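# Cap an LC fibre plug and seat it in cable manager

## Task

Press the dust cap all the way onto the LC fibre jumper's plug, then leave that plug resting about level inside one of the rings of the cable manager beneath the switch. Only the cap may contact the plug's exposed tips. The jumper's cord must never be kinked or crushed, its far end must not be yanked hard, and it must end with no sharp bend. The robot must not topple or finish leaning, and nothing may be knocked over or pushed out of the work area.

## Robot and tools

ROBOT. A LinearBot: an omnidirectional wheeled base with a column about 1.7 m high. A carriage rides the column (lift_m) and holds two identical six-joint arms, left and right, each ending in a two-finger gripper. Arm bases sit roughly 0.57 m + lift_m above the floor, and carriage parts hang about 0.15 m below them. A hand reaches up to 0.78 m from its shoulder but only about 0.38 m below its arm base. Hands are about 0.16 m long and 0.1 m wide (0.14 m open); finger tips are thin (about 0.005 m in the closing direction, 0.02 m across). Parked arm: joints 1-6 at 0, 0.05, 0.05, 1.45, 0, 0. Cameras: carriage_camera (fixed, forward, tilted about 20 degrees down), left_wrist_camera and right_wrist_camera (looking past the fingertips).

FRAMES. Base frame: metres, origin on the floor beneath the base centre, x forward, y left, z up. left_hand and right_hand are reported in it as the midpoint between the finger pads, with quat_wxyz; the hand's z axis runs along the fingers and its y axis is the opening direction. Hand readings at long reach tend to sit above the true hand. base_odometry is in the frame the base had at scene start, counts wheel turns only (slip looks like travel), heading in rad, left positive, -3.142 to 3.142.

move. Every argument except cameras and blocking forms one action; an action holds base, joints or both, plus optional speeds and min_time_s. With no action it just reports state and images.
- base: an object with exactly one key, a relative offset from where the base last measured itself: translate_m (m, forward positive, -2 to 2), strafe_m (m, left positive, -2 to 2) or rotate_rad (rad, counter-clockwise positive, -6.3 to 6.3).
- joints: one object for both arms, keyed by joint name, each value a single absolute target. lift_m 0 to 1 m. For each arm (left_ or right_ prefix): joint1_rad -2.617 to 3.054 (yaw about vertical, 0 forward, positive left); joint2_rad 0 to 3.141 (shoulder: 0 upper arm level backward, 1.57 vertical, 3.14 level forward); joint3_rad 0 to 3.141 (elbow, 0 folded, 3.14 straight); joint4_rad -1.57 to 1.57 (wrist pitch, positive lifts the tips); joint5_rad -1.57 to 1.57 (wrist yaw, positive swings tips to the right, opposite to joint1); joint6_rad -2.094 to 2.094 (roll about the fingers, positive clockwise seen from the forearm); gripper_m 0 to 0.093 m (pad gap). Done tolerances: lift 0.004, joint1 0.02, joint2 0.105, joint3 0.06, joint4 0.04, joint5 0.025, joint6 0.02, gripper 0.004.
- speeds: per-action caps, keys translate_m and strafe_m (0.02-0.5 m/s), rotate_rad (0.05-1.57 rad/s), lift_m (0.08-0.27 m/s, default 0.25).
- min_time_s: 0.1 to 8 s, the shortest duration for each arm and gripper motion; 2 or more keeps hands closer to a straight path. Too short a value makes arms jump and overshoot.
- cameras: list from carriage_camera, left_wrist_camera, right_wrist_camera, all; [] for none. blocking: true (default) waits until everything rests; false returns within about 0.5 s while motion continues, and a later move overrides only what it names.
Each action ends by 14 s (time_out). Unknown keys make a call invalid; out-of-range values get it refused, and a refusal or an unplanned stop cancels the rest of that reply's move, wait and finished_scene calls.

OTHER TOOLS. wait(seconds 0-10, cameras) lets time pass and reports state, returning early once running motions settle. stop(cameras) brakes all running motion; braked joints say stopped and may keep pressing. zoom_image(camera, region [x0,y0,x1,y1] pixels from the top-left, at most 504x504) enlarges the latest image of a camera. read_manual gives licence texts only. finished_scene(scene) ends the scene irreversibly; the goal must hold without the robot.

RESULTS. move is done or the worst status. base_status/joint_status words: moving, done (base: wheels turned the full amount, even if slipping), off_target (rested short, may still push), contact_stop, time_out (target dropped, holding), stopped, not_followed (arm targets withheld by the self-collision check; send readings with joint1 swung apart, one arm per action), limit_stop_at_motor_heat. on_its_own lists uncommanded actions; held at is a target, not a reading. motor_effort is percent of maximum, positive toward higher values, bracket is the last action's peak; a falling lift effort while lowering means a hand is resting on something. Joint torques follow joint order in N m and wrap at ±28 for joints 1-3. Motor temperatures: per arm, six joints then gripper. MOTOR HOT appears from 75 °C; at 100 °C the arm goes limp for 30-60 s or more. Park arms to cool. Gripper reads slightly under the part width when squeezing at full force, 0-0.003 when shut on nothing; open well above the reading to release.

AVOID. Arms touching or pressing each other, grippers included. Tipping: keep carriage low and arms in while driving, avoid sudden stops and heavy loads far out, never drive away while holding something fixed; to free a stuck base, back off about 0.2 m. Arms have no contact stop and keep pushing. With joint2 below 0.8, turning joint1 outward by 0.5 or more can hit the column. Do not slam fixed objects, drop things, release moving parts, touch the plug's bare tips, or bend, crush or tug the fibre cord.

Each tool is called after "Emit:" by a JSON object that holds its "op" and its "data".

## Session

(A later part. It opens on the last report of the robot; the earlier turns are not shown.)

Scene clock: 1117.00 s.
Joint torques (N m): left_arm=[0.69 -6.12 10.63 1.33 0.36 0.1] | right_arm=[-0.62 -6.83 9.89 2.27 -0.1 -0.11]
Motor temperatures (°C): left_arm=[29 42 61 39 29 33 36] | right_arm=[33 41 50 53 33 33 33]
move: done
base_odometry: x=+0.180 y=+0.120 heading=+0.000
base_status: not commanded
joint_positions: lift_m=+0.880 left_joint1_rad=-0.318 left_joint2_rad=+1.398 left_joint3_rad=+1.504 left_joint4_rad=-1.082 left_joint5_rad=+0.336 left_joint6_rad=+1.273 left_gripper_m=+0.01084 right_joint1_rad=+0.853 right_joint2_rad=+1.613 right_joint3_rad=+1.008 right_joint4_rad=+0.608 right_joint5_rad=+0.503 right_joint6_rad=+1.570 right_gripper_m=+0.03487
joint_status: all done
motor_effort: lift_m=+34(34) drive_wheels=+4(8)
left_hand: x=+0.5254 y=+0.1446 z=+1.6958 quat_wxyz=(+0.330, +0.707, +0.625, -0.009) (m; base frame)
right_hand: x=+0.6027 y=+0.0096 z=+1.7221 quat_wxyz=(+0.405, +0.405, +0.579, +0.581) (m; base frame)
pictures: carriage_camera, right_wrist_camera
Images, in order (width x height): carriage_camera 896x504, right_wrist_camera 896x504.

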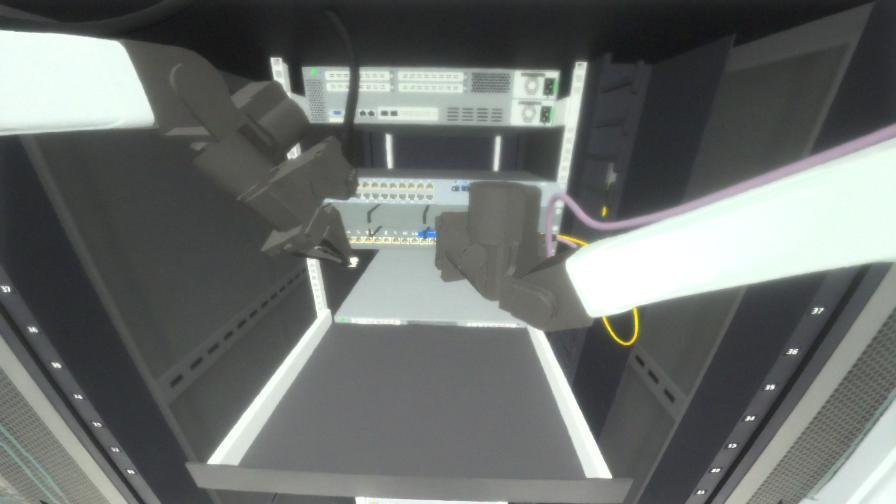

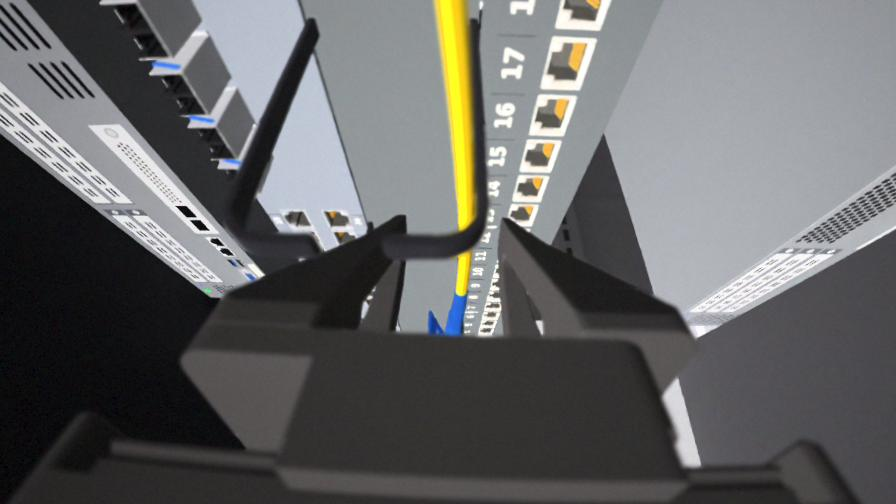

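Emit:
{"op": "move", "data": {"joints": {"right_joint1_rad": 0.895, "right_joint2_rad": 1.557, "right_joint3_rad": 0.952, "right_joint4_rad": 0.593, "right_joint5_rad": 0.537, "right_joint6_rad": 1.58, "right_gripper_m": 0.035}, "min_time_s": 1.5, "cameras": ["right_wrist_camera"]}}

Emit:
{"op": "zoom_image", "data": {"camera": "right_wrist_camera", "region": [350, 140, 570, 340]}}

Scene clock: 1186.40 s.
Joint torques (N m): left_arm=[0.68 -6.13 10.65 1.34 0.36 0.08] | right_arm=[0.59 -10.04 6.22 2.28 0.13 -0.1]
Motor temperatures (°C): left_arm=[29 42 62 39 29 33 36] | right_arm=[33 40 51 53 32 32 33]
move: done
base_odometry: x=+0.180 y=+0.120 heading=+0.000
base_status: not commanded
joint_positions: lift_m=+0.880 left_joint1_rad=-0.318 left_joint2_rad=+1.398 left_joint3_rad=+1.504 left_joint4_rad=-1.082 left_joint5_rad=+0.336 left_joint6_rad=+1.273 left_gripper_m=+0.01084 right_joint1_rad=+0.889 right_joint2_rad=+1.579 right_joint3_rad=+0.968 right_joint4_rad=+0.608 right_joint5_rad=+0.527 right_joint6_rad=+1.570 right_gripper_m=+0.03487
joint_status: all done
motor_effort: lift_m=+34(34) drive_wheels=+3(8)
left_hand: x=+0.5254 y=+0.1446 z=+1.6958 quat_wxyz=(+0.330, +0.707, +0.625, -0.009) (m; base frame)
right_hand: x=+0.5868 y=+0.0118 z=+1.7193 quat_wxyz=(+0.402, +0.402, +0.583, +0.580) (m; base frame)
pictures: right_wrist_camera
Images, in order (width x height): right_wrist_camera 896x504.

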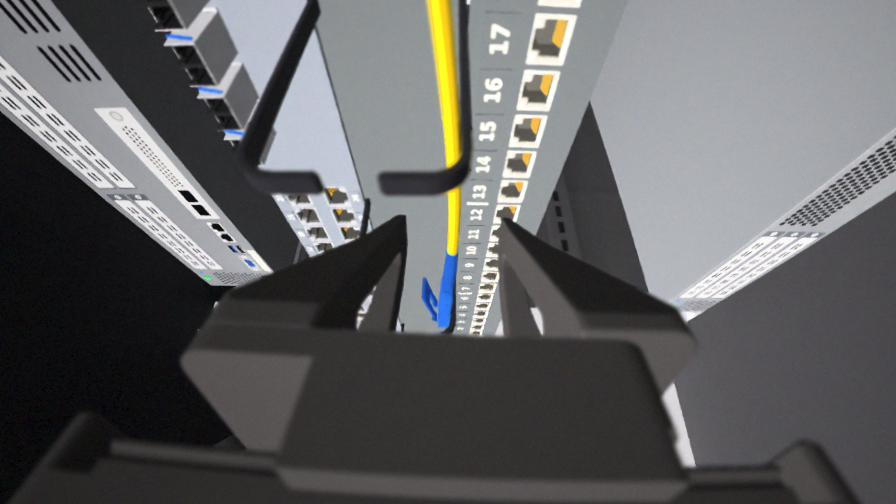

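Scaled by 2.291 from the camera's 896x504 image, which has a finer 1280x720 frame.

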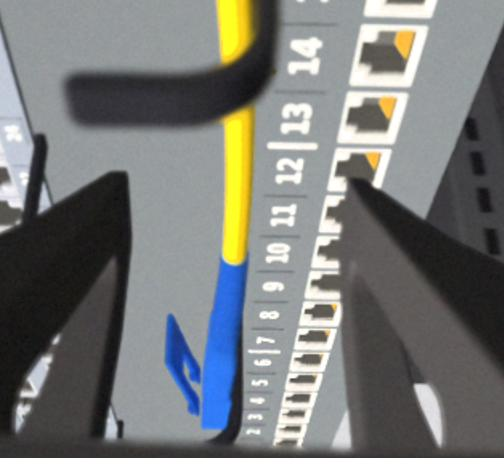

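Emit:
{"op": "move", "data": {"joints": {"right_joint1_rad": 0.895, "right_joint2_rad": 1.538, "right_joint3_rad": 0.937, "right_joint4_rad": 0.593, "right_joint5_rad": 0.537, "right_joint6_rad": 1.58, "right_gripper_m": 0.02}, "min_time_s": 1.5, "cameras": ["right_wrist_camera"]}}

Emit:
{"op": "zoom_image", "data": {"camera": "right_wrist_camera", "region": [380, 180, 530, 340]}}

Scene clock: 1217.53 s.
Joint torques (N m): left_arm=[0.66 -6.12 10.62 1.34 0.36 0.09] | right_arm=[0.57 -9.8 6.23 2.29 0.11 -0.1]
Motor temperatures (°C): left_arm=[29 42 62 39 29 33 36] | right_arm=[32 43 51 52 32 32 33]
move: done
base_odometry: x=+0.180 y=+0.120 heading=+0.000
base_status: not commanded
joint_positions: lift_m=+0.880 left_joint1_rad=-0.318 left_joint2_rad=+1.398 left_joint3_rad=+1.504 left_joint4_rad=-1.082 left_joint5_rad=+0.336 left_joint6_rad=+1.273 left_gripper_m=+0.01084 right_joint1_rad=+0.889 right_joint2_rad=+1.560 right_joint3_rad=+0.952 right_joint4_rad=+0.608 right_joint5_rad=+0.528 right_joint6_rad=+1.570 right_gripper_m=+0.02014
joint_status: all done
motor_effort: lift_m=+34(34) drive_wheels=+1(7)
left_hand: x=+0.5254 y=+0.1446 z=+1.6958 quat_wxyz=(+0.330, +0.707, +0.625, -0.009) (m; base frame)
right_hand: x=+0.5839 y=+0.0080 z=+1.7211 quat_wxyz=(+0.402, +0.402, +0.582, +0.582) (m; base frame)
pictures: right_wrist_camera
Images, in order (width x height): right_wrist_camera 896x504.

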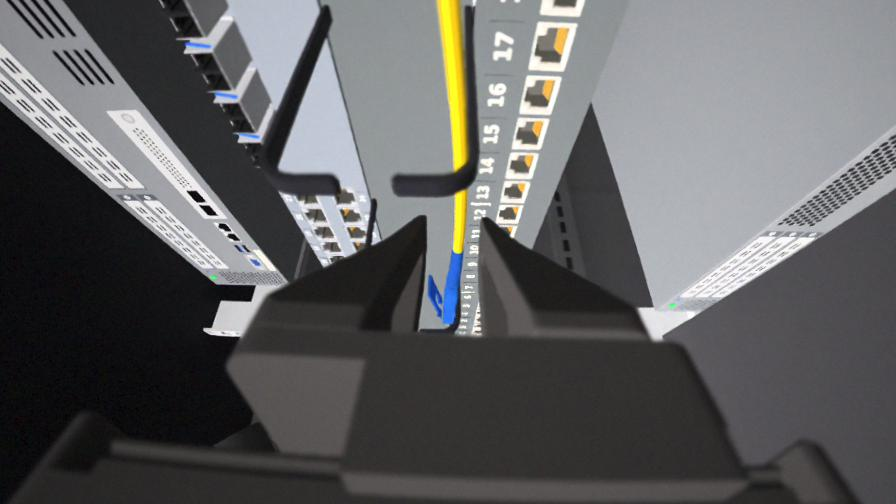

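Scaled by 3.150 from the camera's 896x504 image, which has a finer 1280x720 frame.

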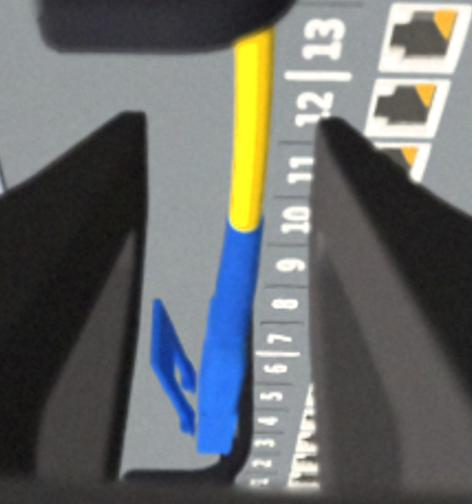

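Emit:
{"op": "move", "data": {"joints": {"right_gripper_m": 0.009}, "min_time_s": 1.5, "cameras": ["right_wrist_camera"]}}

Emit:
{"op": "zoom_image", "data": {"camera": "right_wrist_camera", "region": [380, 180, 530, 340]}}

Scene clock: 1224.10 s.
Joint torques (N m): left_arm=[0.7 -6.13 10.65 1.34 0.37 0.08] | right_arm=[0.57 -9.81 6.24 2.29 0.11 -0.1]
Motor temperatures (°C): left_arm=[29 42 62 39 29 33 36] | right_arm=[32 42 50 52 32 32 33]
move: done
base_odometry: x=+0.180 y=+0.120 heading=+0.000
base_status: not commanded
joint_positions: lift_m=+0.880 left_joint1_rad=-0.318 left_joint2_rad=+1.398 left_joint3_rad=+1.504 left_joint4_rad=-1.082 left_joint5_rad=+0.336 left_joint6_rad=+1.273 left_gripper_m=+0.01084 right_joint1_rad=+0.889 right_joint2_rad=+1.560 right_joint3_rad=+0.952 right_joint4_rad=+0.608 right_joint5_rad=+0.528 right_joint6_rad=+1.570 right_gripper_m=+0.00914
joint_status: all done
motor_effort: lift_m=+34(34) drive_wheels=+2(8)
left_hand: x=+0.5254 y=+0.1446 z=+1.6958 quat_wxyz=(+0.330, +0.707, +0.625, -0.009) (m; base frame)
right_hand: x=+0.5839 y=+0.0080 z=+1.7211 quat_wxyz=(+0.402, +0.402, +0.582, +0.582) (m; base frame)
pictures: right_wrist_camera
Images, in order (width x height): right_wrist_camera 896x504.

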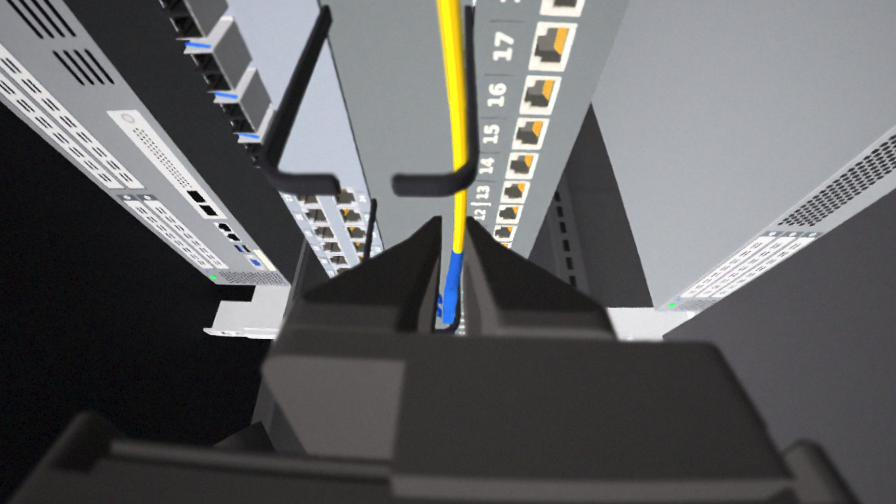

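Scaled by 3.150 from the camera's 896x504 image, which has a finer 1280x720 frame.

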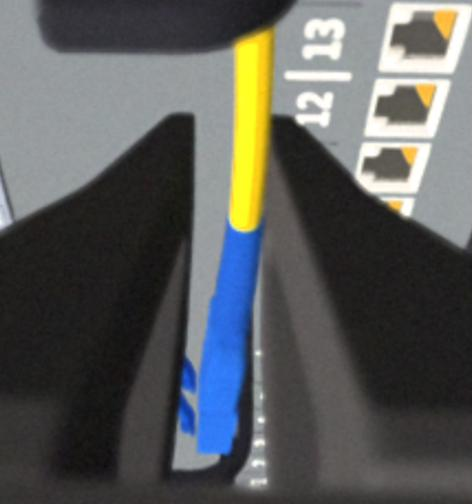

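Emit:
{"op": "move", "data": {"joints": {"right_gripper_m": 0.004}, "min_time_s": 1.5, "cameras": ["right_wrist_camera"]}}

Emit:
{"op": "zoom_image", "data": {"camera": "right_wrist_camera", "region": [380, 180, 530, 340]}}

Scene clock: 1231.87 s.
Joint torques (N m): left_arm=[0.73 -6.15 10.61 1.34 0.36 0.09] | right_arm=[0.57 -9.83 6.23 2.29 0.11 -0.1]
Motor temperatures (°C): left_arm=[29 42 63 39 29 33 36] | right_arm=[32 42 50 52 32 32 33]
move: done
base_odometry: x=+0.180 y=+0.120 heading=+0.000
base_status: not commanded
joint_positions: lift_m=+0.880 left_joint1_rad=-0.318 left_joint2_rad=+1.398 left_joint3_rad=+1.504 left_joint4_rad=-1.082 left_joint5_rad=+0.336 left_joint6_rad=+1.273 left_gripper_m=+0.01084 right_joint1_rad=+0.889 right_joint2_rad=+1.560 right_joint3_rad=+0.952 right_joint4_rad=+0.608 right_joint5_rad=+0.528 right_joint6_rad=+1.570 right_gripper_m=+0.00420
joint_status: all done
motor_effort: lift_m=+34(34) drive_wheels=+2(7)
left_hand: x=+0.5254 y=+0.1446 z=+1.6958 quat_wxyz=(+0.330, +0.707, +0.625, -0.009) (m; base frame)
right_hand: x=+0.5839 y=+0.0080 z=+1.7211 quat_wxyz=(+0.402, +0.402, +0.582, +0.582) (m; base frame)
pictures: right_wrist_camera
Images, in order (width x height): right_wrist_camera 896x504.

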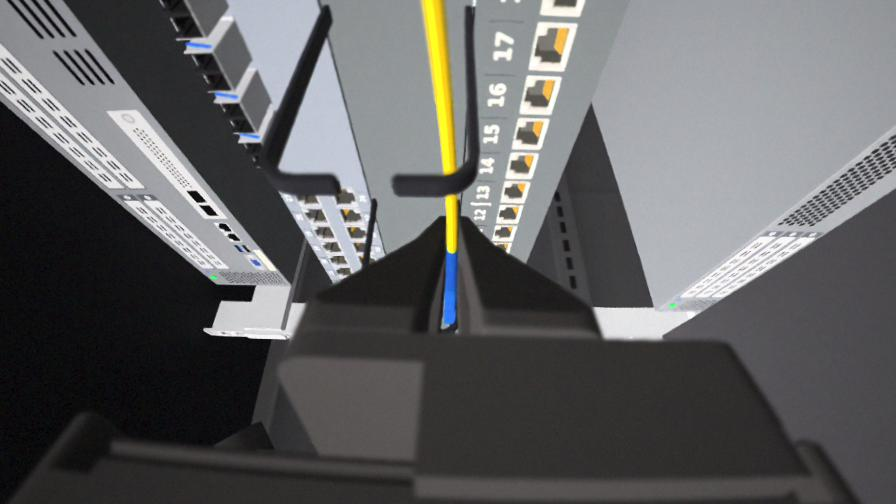

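Scaled by 3.150 from the camera's 896x504 image, which has a finer 1280x720 frame.

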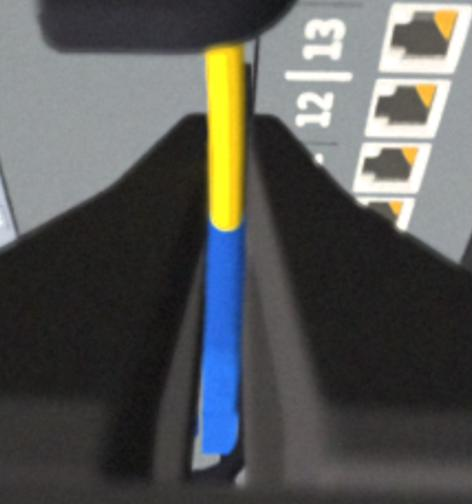

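Emit:
{"op": "move", "data": {"joints": {"right_gripper_m": 0.0015}, "min_time_s": 1.5, "cameras": ["right_wrist_camera", "carriage_camera"]}}

Emit:
{"op": "zoom_image", "data": {"camera": "right_wrist_camera", "region": [380, 180, 530, 340]}}

Emit:
{"op": "zoom_image", "data": {"camera": "carriage_camera", "region": [380, 200, 480, 280]}}

Scene clock: 1238.73 s.
Joint torques (N m): left_arm=[0.66 -6.13 10.62 1.34 0.36 0.08] | right_arm=[0.57 -9.83 6.23 2.28 0.11 -0.11]
Motor temperatures (°C): left_arm=[29 42 63 39 29 33 36] | right_arm=[32 42 49 52 32 32 33]
move: done
base_odometry: x=+0.180 y=+0.120 heading=+0.000
base_status: not commanded
joint_positions: lift_m=+0.880 left_joint1_rad=-0.318 left_joint2_rad=+1.398 left_joint3_rad=+1.504 left_joint4_rad=-1.082 left_joint5_rad=+0.336 left_joint6_rad=+1.273 left_gripper_m=+0.01084 right_joint1_rad=+0.889 right_joint2_rad=+1.560 right_joint3_rad=+0.952 right_joint4_rad=+0.608 right_joint5_rad=+0.528 right_joint6_rad=+1.570 right_gripper_m=+0.00392
joint_status: all done
motor_effort: lift_m=+34(34) drive_wheels=+2(7)
left_hand: x=+0.5254 y=+0.1446 z=+1.6958 quat_wxyz=(+0.330, +0.707, +0.625, -0.009) (m; base frame)
right_hand: x=+0.5839 y=+0.0080 z=+1.7211 quat_wxyz=(+0.402, +0.402, +0.582, +0.582) (m; base frame)
pictures: carriage_camera, right_wrist_camera
Images, in order (width x height): carriage_camera 896x504, right_wrist_camera 896x504.

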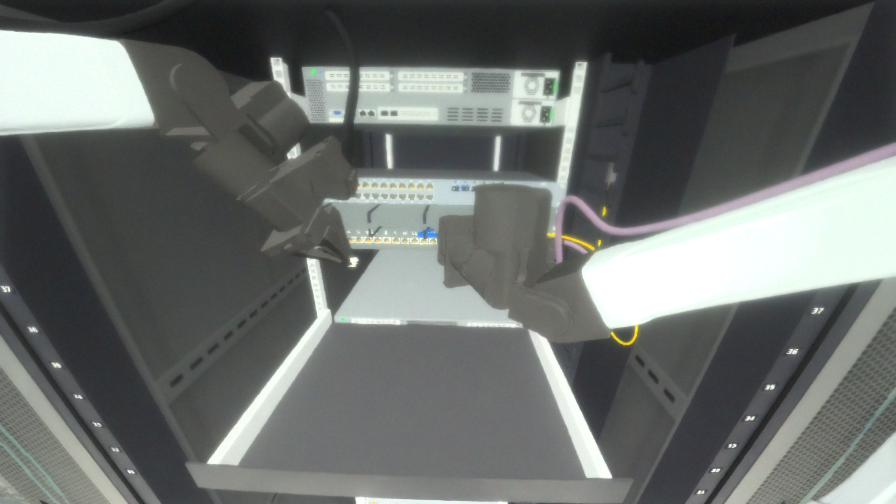

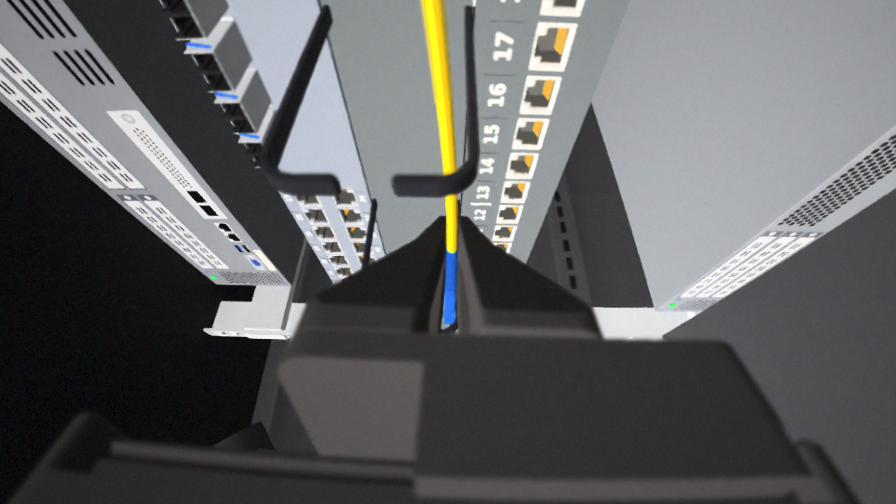

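Scaled by 3.150 from the camera's 896x504 image, which has a finer 1280x720 frame.

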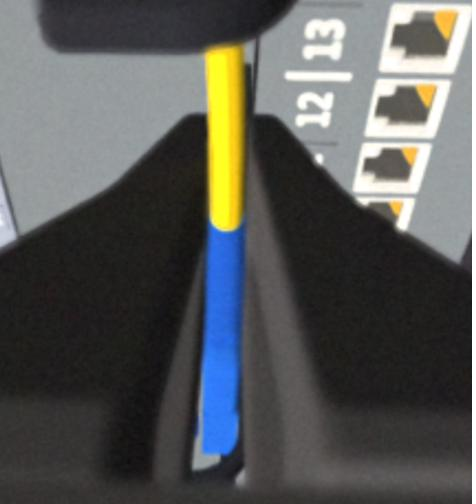

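Scaled by 5.040 from the camera's 896x504 image, which has a finer 1280x720 frame.

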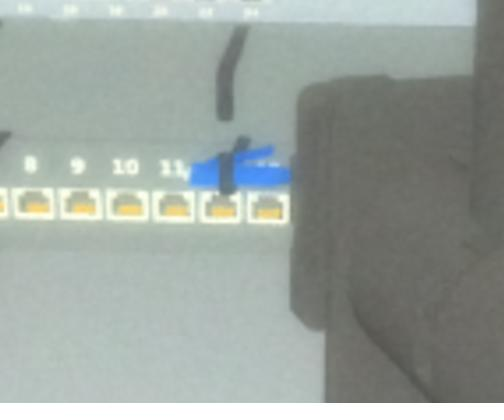

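Emit:
{"op": "move", "data": {"joints": {"right_joint1_rad": 0.88, "right_joint2_rad": 1.664, "right_joint3_rad": 0.859, "right_joint4_rad": 0.976, "right_joint5_rad": 0.503, "right_joint6_rad": 1.406}, "min_time_s": 3, "cameras": ["right_wrist_camera", "carriage_camera"]}}

Emit:
{"op": "zoom_image", "data": {"camera": "right_wrist_camera", "region": [380, 180, 530, 340]}}

Emit:
{"op": "zoom_image", "data": {"camera": "carriage_camera", "region": [340, 200, 480, 290]}}

Scene clock: 1306.90 s.
Joint torques (N m): left_arm=[0.69 -6.15 10.63 1.34 0.35 0.09] | right_arm=[-0.58 -6.68 5.81 2.39 -0.18 -0.32]
Motor temperatures (°C): left_arm=[29 42 64 39 29 33 36] | right_arm=[32 42 48 52 32 31 35]
move: done
base_odometry: x=+0.180 y=+0.120 heading=+0.000
base_status: not commanded
joint_positions: lift_m=+0.880 left_joint1_rad=-0.318 left_joint2_rad=+1.398 left_joint3_rad=+1.504 left_joint4_rad=-1.082 left_joint5_rad=+0.336 left_joint6_rad=+1.273 left_gripper_m=+0.01084 right_joint1_rad=+0.885 right_joint2_rad=+1.648 right_joint3_rad=+0.873 right_joint4_rad=+0.973 right_joint5_rad=+0.513 right_joint6_rad=+1.416 right_gripper_m=+0.00391
joint_status: all done
motor_effort: lift_m=+34(34) drive_wheels=+2(6)
left_hand: x=+0.5254 y=+0.1446 z=+1.6958 quat_wxyz=(+0.330, +0.707, +0.625, -0.009) (m; base frame)
right_hand: x=+0.5843 y=+0.0096 z=+1.7268 quat_wxyz=(+0.452, +0.350, +0.540, +0.618) (m; base frame)
pictures: carriage_camera, right_wrist_camera
Images, in order (width x height): carriage_camera 896x504, right_wrist_camera 896x504.

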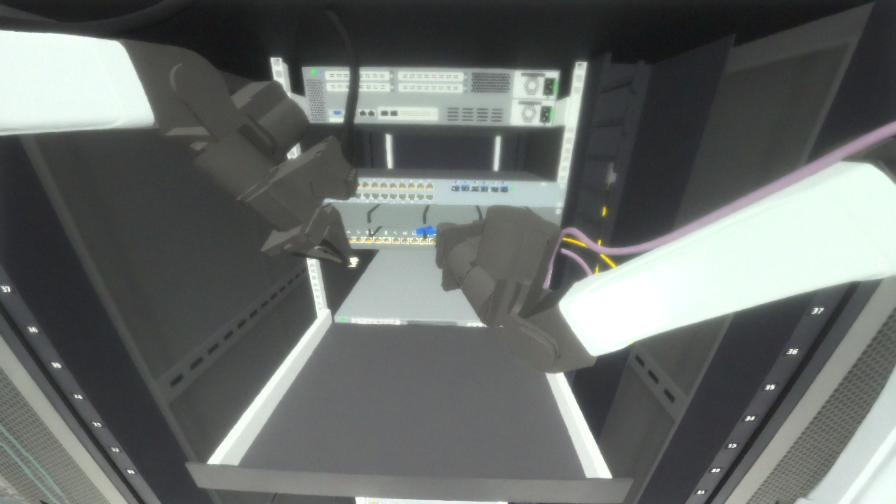

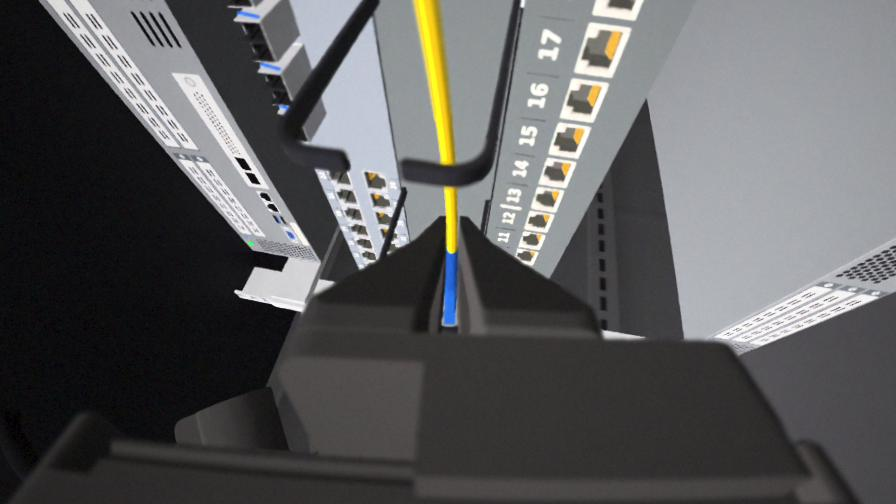

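Scaled by 3.150 from the camera's 896x504 image, which has a finer 1280x720 frame.

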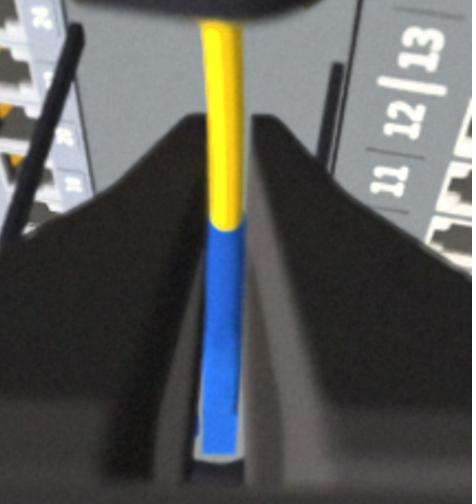

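Scaled by 3.600 from the camera's 896x504 image, which has a finer 1280x720 frame.

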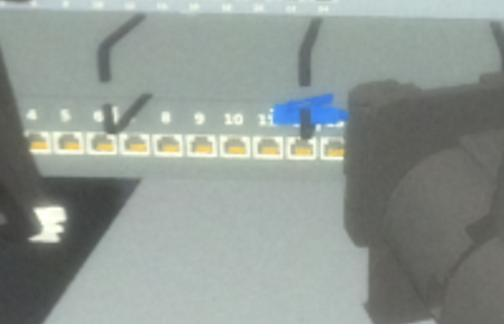

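Emit:
{"op": "move", "data": {"joints": {"right_joint1_rad": 0.868, "right_joint2_rad": 1.792, "right_joint3_rad": 0.828, "right_joint4_rad": 1.305, "right_joint5_rad": 0.453, "right_joint6_rad": 1.263}, "min_time_s": 3, "cameras": ["right_wrist_camera", "carriage_camera"]}}

Emit:
{"op": "zoom_image", "data": {"camera": "carriage_camera", "region": [340, 200, 480, 290]}}

Emit:
{"op": "zoom_image", "data": {"camera": "carriage_camera", "region": [400, 210, 450, 250]}}

Scene clock: 1316.93 s.
Joint torques (N m): left_arm=[0.69 -6.11 10.62 1.34 0.36 0.09] | right_arm=[-0.65 -7.2 5.19 2.26 -0.23 -0.3]
Motor temperatures (°C): left_arm=[29 42 64 39 29 33 36] | right_arm=[32 42 48 52 32 31 35]
move: done
base_odometry: x=+0.180 y=+0.120 heading=+0.000
base_status: not commanded
joint_positions: lift_m=+0.880 left_joint1_rad=-0.318 left_joint2_rad=+1.398 left_joint3_rad=+1.504 left_joint4_rad=-1.082 left_joint5_rad=+0.336 left_joint6_rad=+1.273 left_gripper_m=+0.01084 right_joint1_rad=+0.874 right_joint2_rad=+1.776 right_joint3_rad=+0.842 right_joint4_rad=+1.302 right_joint5_rad=+0.463 right_joint6_rad=+1.273 right_gripper_m=+0.00391
joint_status: all done
motor_effort: lift_m=+34(34) drive_wheels=+2(7)
left_hand: x=+0.5254 y=+0.1446 z=+1.6958 quat_wxyz=(+0.330, +0.707, +0.625, -0.009) (m; base frame)
right_hand: x=+0.5842 y=+0.0129 z=+1.7274 quat_wxyz=(+0.497, +0.294, +0.503, +0.643) (m; base frame)
pictures: carriage_camera, right_wrist_camera
Images, in order (width x height): carriage_camera 896x504, right_wrist_camera 896x504.

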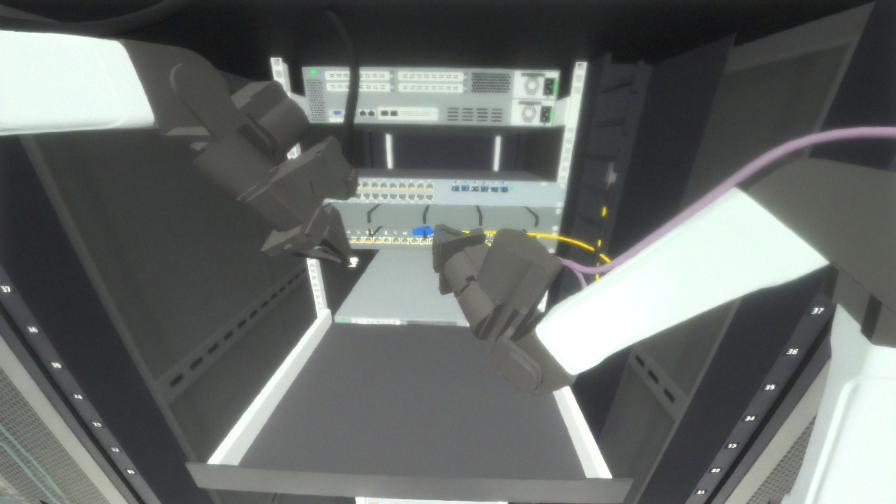

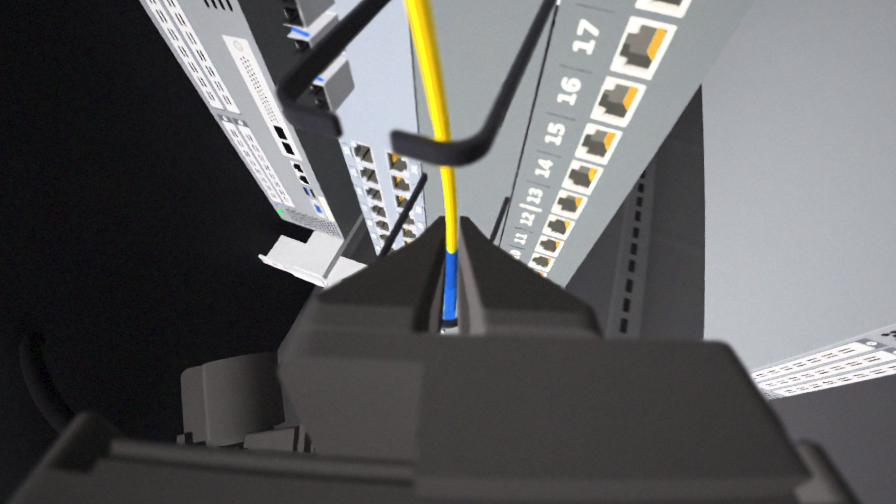

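Scaled by 3.600 from the camera's 896x504 image, which has a finer 1280x720 frame.

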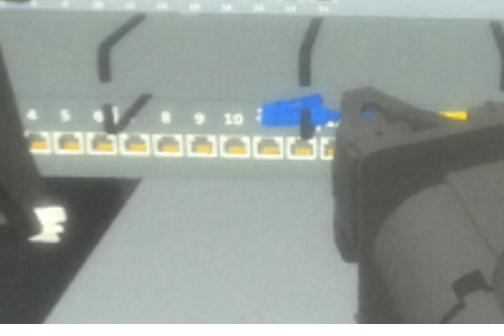

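Scaled by 10.080 from the camera's 896x504 image, which has a finer 1280x720 frame.

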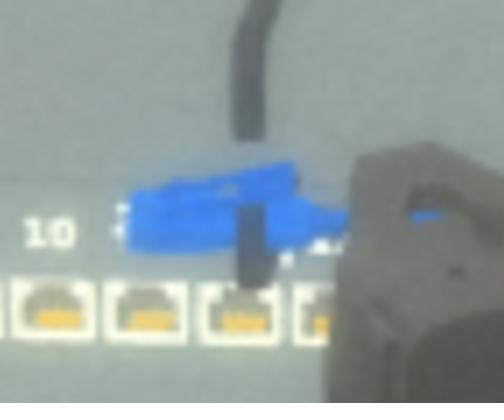

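Emit:
{"op": "move", "data": {"joints": {"right_joint1_rad": 0.86, "right_joint2_rad": 1.72, "right_joint3_rad": 0.868, "right_joint4_rad": 1.244, "right_joint5_rad": 0.447, "right_joint6_rad": 1.265}, "min_time_s": 2, "cameras": ["right_wrist_camera", "carriage_camera"]}}

Emit:
{"op": "zoom_image", "data": {"camera": "carriage_camera", "region": [340, 200, 480, 290]}}

Emit:
{"op": "zoom_image", "data": {"camera": "carriage_camera", "region": [400, 210, 450, 250]}}

Scene clock: 1372.30 s.
Joint torques (N m): left_arm=[0.65 -6.13 10.65 1.34 0.35 0.09] | right_arm=[-0.65 -10.76 8.55 2.04 -0.22 -0.3]
Motor temperatures (°C): left_arm=[29 42 64 39 29 33 36] | right_arm=[32 42 48 50 32 31 35]
move: done
base_odometry: x=+0.180 y=+0.120 heading=+0.000
base_status: not commanded
joint_positions: lift_m=+0.880 left_joint1_rad=-0.318 left_joint2_rad=+1.398 left_joint3_rad=+1.504 left_joint4_rad=-1.082 left_joint5_rad=+0.336 left_joint6_rad=+1.273 left_gripper_m=+0.01084 right_joint1_rad=+0.866 right_joint2_rad=+1.744 right_joint3_rad=+0.845 right_joint4_rad=+1.259 right_joint5_rad=+0.457 right_joint6_rad=+1.273 right_gripper_m=+0.00391
joint_status: all done
motor_effort: lift_m=+34(34) drive_wheels=+4(6)
left_hand: x=+0.5254 y=+0.1446 z=+1.6958 quat_wxyz=(+0.330, +0.707, +0.625, -0.009) (m; base frame)
right_hand: x=+0.5848 y=+0.0094 z=+1.7344 quat_wxyz=(+0.498, +0.294, +0.505, +0.640) (m; base frame)
pictures: carriage_camera, right_wrist_camera
Images, in order (width x height): carriage_camera 896x504, right_wrist_camera 896x504.

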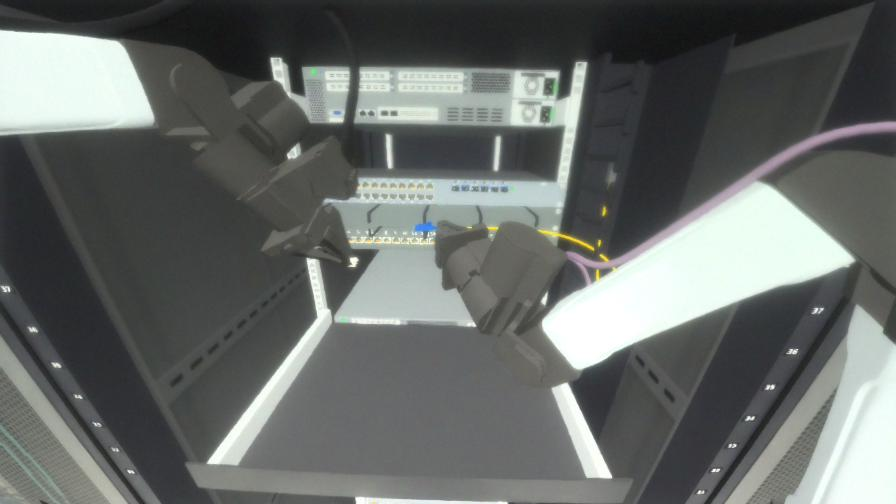

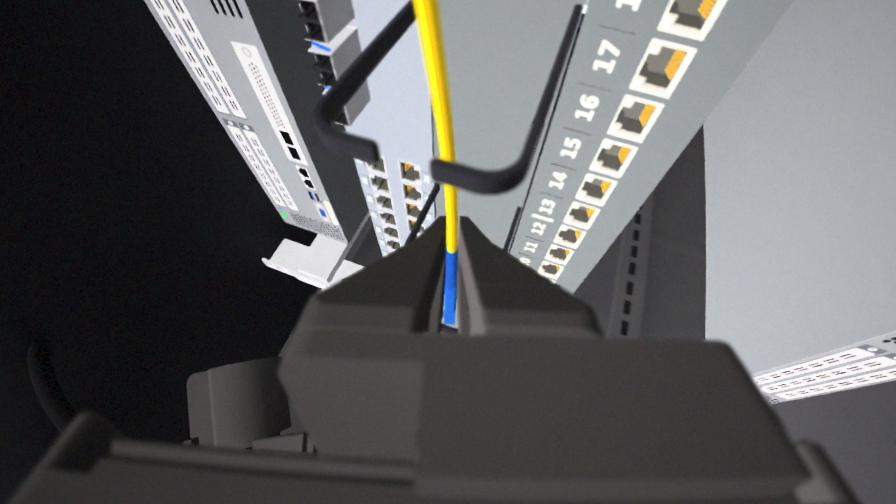

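Scaled by 3.600 from the camera's 896x504 image, which has a finer 1280x720 frame.

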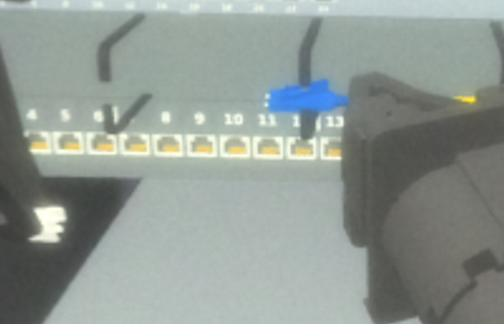

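Scaled by 10.080 from the camera's 896x504 image, which has a finer 1280x720 frame.

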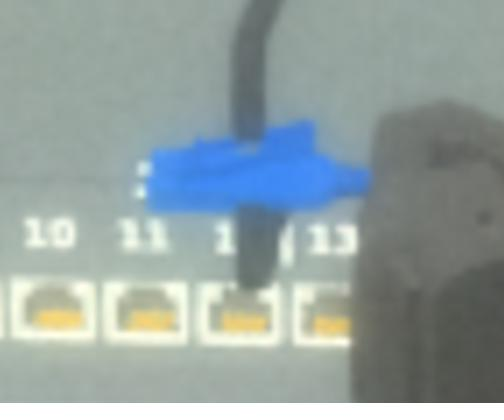

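Emit:
{"op": "move", "data": {"joints": {"right_joint1_rad": 0.85, "right_joint2_rad": 1.702, "right_joint3_rad": 0.817, "right_joint4_rad": 1.238, "right_joint5_rad": 0.437, "right_joint6_rad": 1.265}, "min_time_s": 2, "cameras": ["carriage_camera"]}}

Emit:
{"op": "zoom_image", "data": {"camera": "carriage_camera", "region": [400, 210, 450, 250]}}

Scene clock: 1398.47 s.
Joint torques (N m): left_arm=[0.68 -6.12 10.63 1.34 0.36 0.08] | right_arm=[-0.65 -10.61 5.35 2.04 -0.22 -0.3]
Motor temperatures (°C): left_arm=[29 42 65 39 29 33 36] | right_arm=[32 44 49 49 32 31 35]
move: done
base_odometry: x=+0.180 y=+0.120 heading=+0.000
base_status: not commanded
joint_positions: lift_m=+0.880 left_joint1_rad=-0.318 left_joint2_rad=+1.398 left_joint3_rad=+1.504 left_joint4_rad=-1.082 left_joint5_rad=+0.336 left_joint6_rad=+1.273 left_gripper_m=+0.01084 right_joint1_rad=+0.856 right_joint2_rad=+1.726 right_joint3_rad=+0.831 right_joint4_rad=+1.253 right_joint5_rad=+0.446 right_joint6_rad=+1.273 right_gripper_m=+0.00391
joint_status: all done
motor_effort: lift_m=+34(34) drive_wheels=+3(7)
left_hand: x=+0.5254 y=+0.1446 z=+1.6958 quat_wxyz=(+0.330, +0.707, +0.625, -0.009) (m; base frame)
right_hand: x=+0.5847 y=+0.0042 z=+1.7357 quat_wxyz=(+0.499, +0.293, +0.506, +0.639) (m; base frame)
pictures: carriage_camera
Images, in order (width x height): carriage_camera 896x504.

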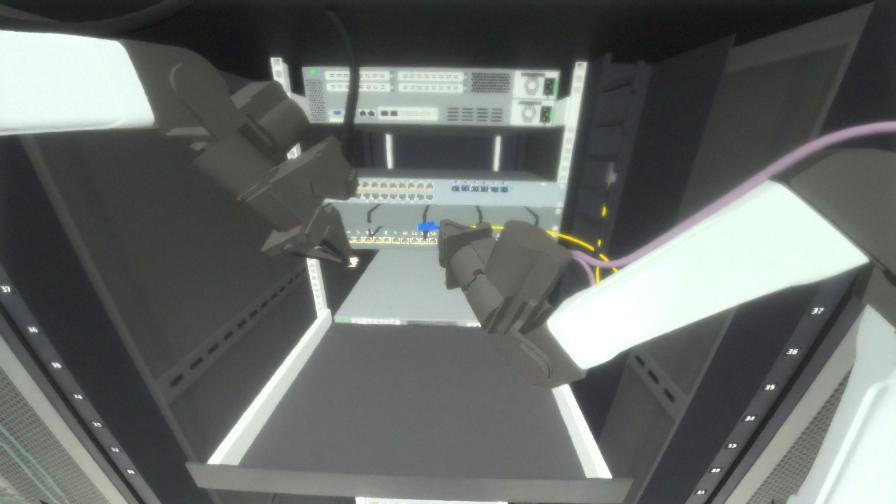

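Scaled by 10.080 from the camera's 896x504 image, which has a finer 1280x720 frame.

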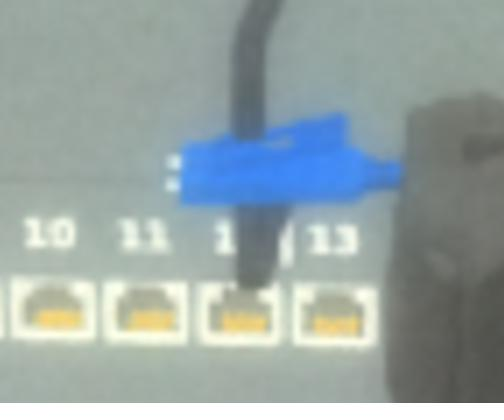

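Emit:
{"op": "move", "data": {"joints": {"left_joint1_rad": -0.508, "left_joint2_rad": 1.699, "left_joint3_rad": 1.918, "left_joint4_rad": -1.23, "left_joint5_rad": 0.285, "left_joint6_rad": 1.068}, "min_time_s": 4, "cameras": ["all"]}}

Emit:
{"op": "zoom_image", "data": {"camera": "carriage_camera", "region": [370, 190, 470, 270]}}

Emit:
{"op": "zoom_image", "data": {"camera": "left_wrist_camera", "region": [340, 80, 560, 280]}}

Scene clock: 1478.03 s.
Joint torques (N m): left_arm=[-0.62 -5.81 10.29 1.21 0.12 -0.12] | right_arm=[-0.68 -10.61 5.33 2.04 -0.22 -0.3]
Motor temperatures (°C): left_arm=[29 42 66 39 29 33 37] | right_arm=[32 48 47 46 32 31 36]
move: done
base_odometry: x=+0.180 y=+0.120 heading=+0.000
base_status: not commanded
joint_positions: lift_m=+0.880 left_joint1_rad=-0.500 left_joint2_rad=+1.686 left_joint3_rad=+1.882 left_joint4_rad=-1.221 left_joint5_rad=+0.298 left_joint6_rad=+1.079 left_gripper_m=+0.01084 right_joint1_rad=+0.856 right_joint2_rad=+1.726 right_joint3_rad=+0.831 right_joint4_rad=+1.252 right_joint5_rad=+0.445 right_joint6_rad=+1.273 right_gripper_m=+0.00391
joint_status: all done
motor_effort: lift_m=+34(34) drive_wheels=+1(7)
left_hand: x=+0.5449 y=+0.0686 z=+1.7112 quat_wxyz=(+0.296, +0.704, +0.642, -0.061) (m; base frame)
right_hand: x=+0.5847 y=+0.0043 z=+1.7357 quat_wxyz=(+0.499, +0.293, +0.507, +0.640) (m; base frame)
pictures: carriage_camera, left_wrist_camera, right_wrist_camera
Images, in order (width x height): carriage_camera 896x504, left_wrist_camera 896x504, right_wrist_camera 896x504.

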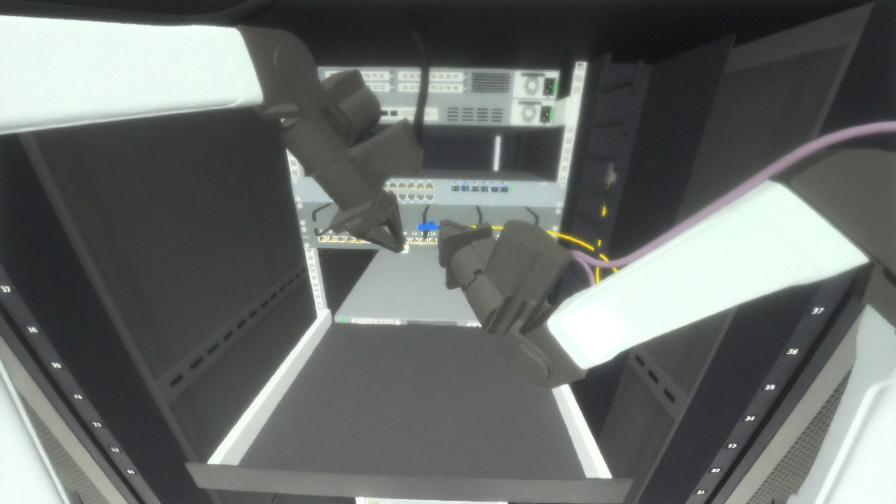

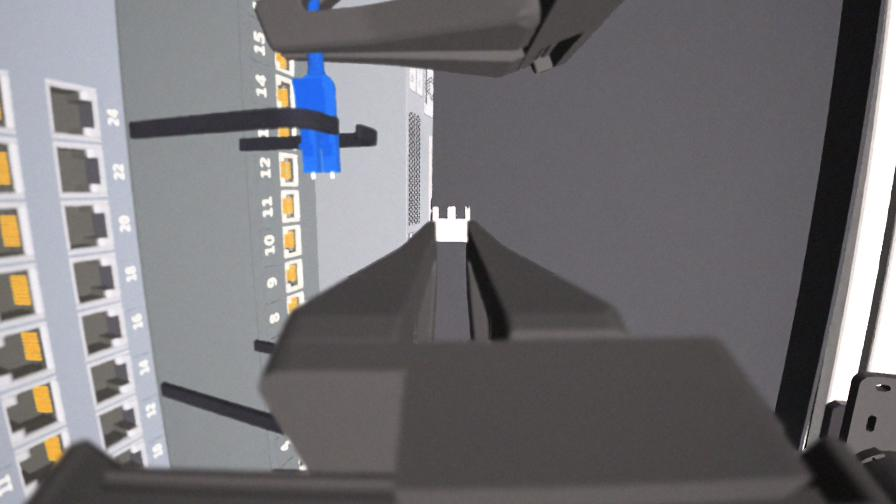

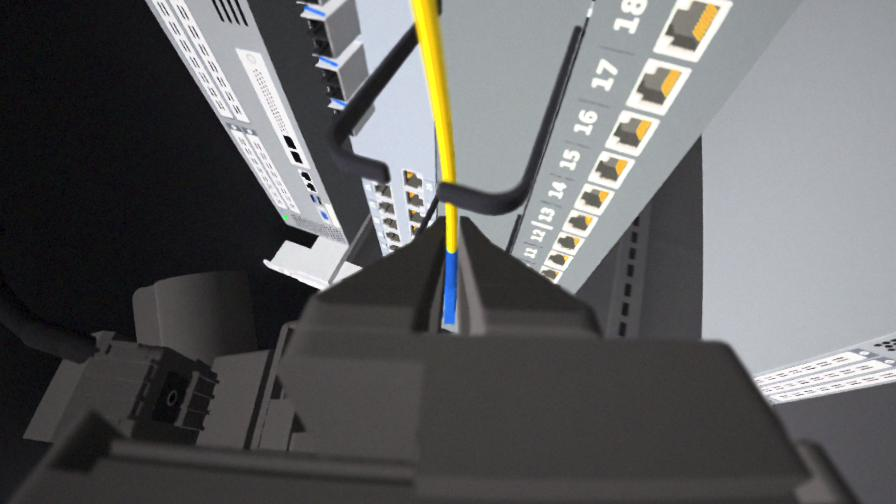

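Scaled by 5.040 from the camera's 896x504 image, which has a finer 1280x720 frame.

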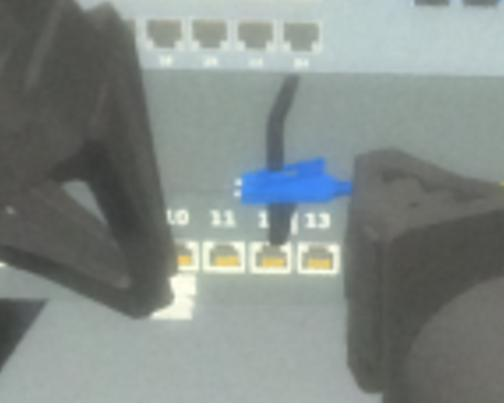

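Scaled by 2.291 from the camera's 896x504 image, which has a finer 1280x720 frame.

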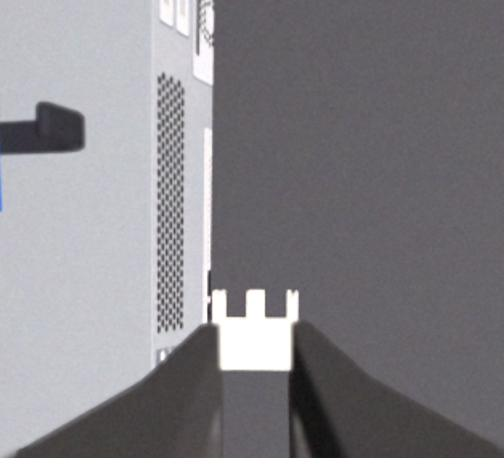

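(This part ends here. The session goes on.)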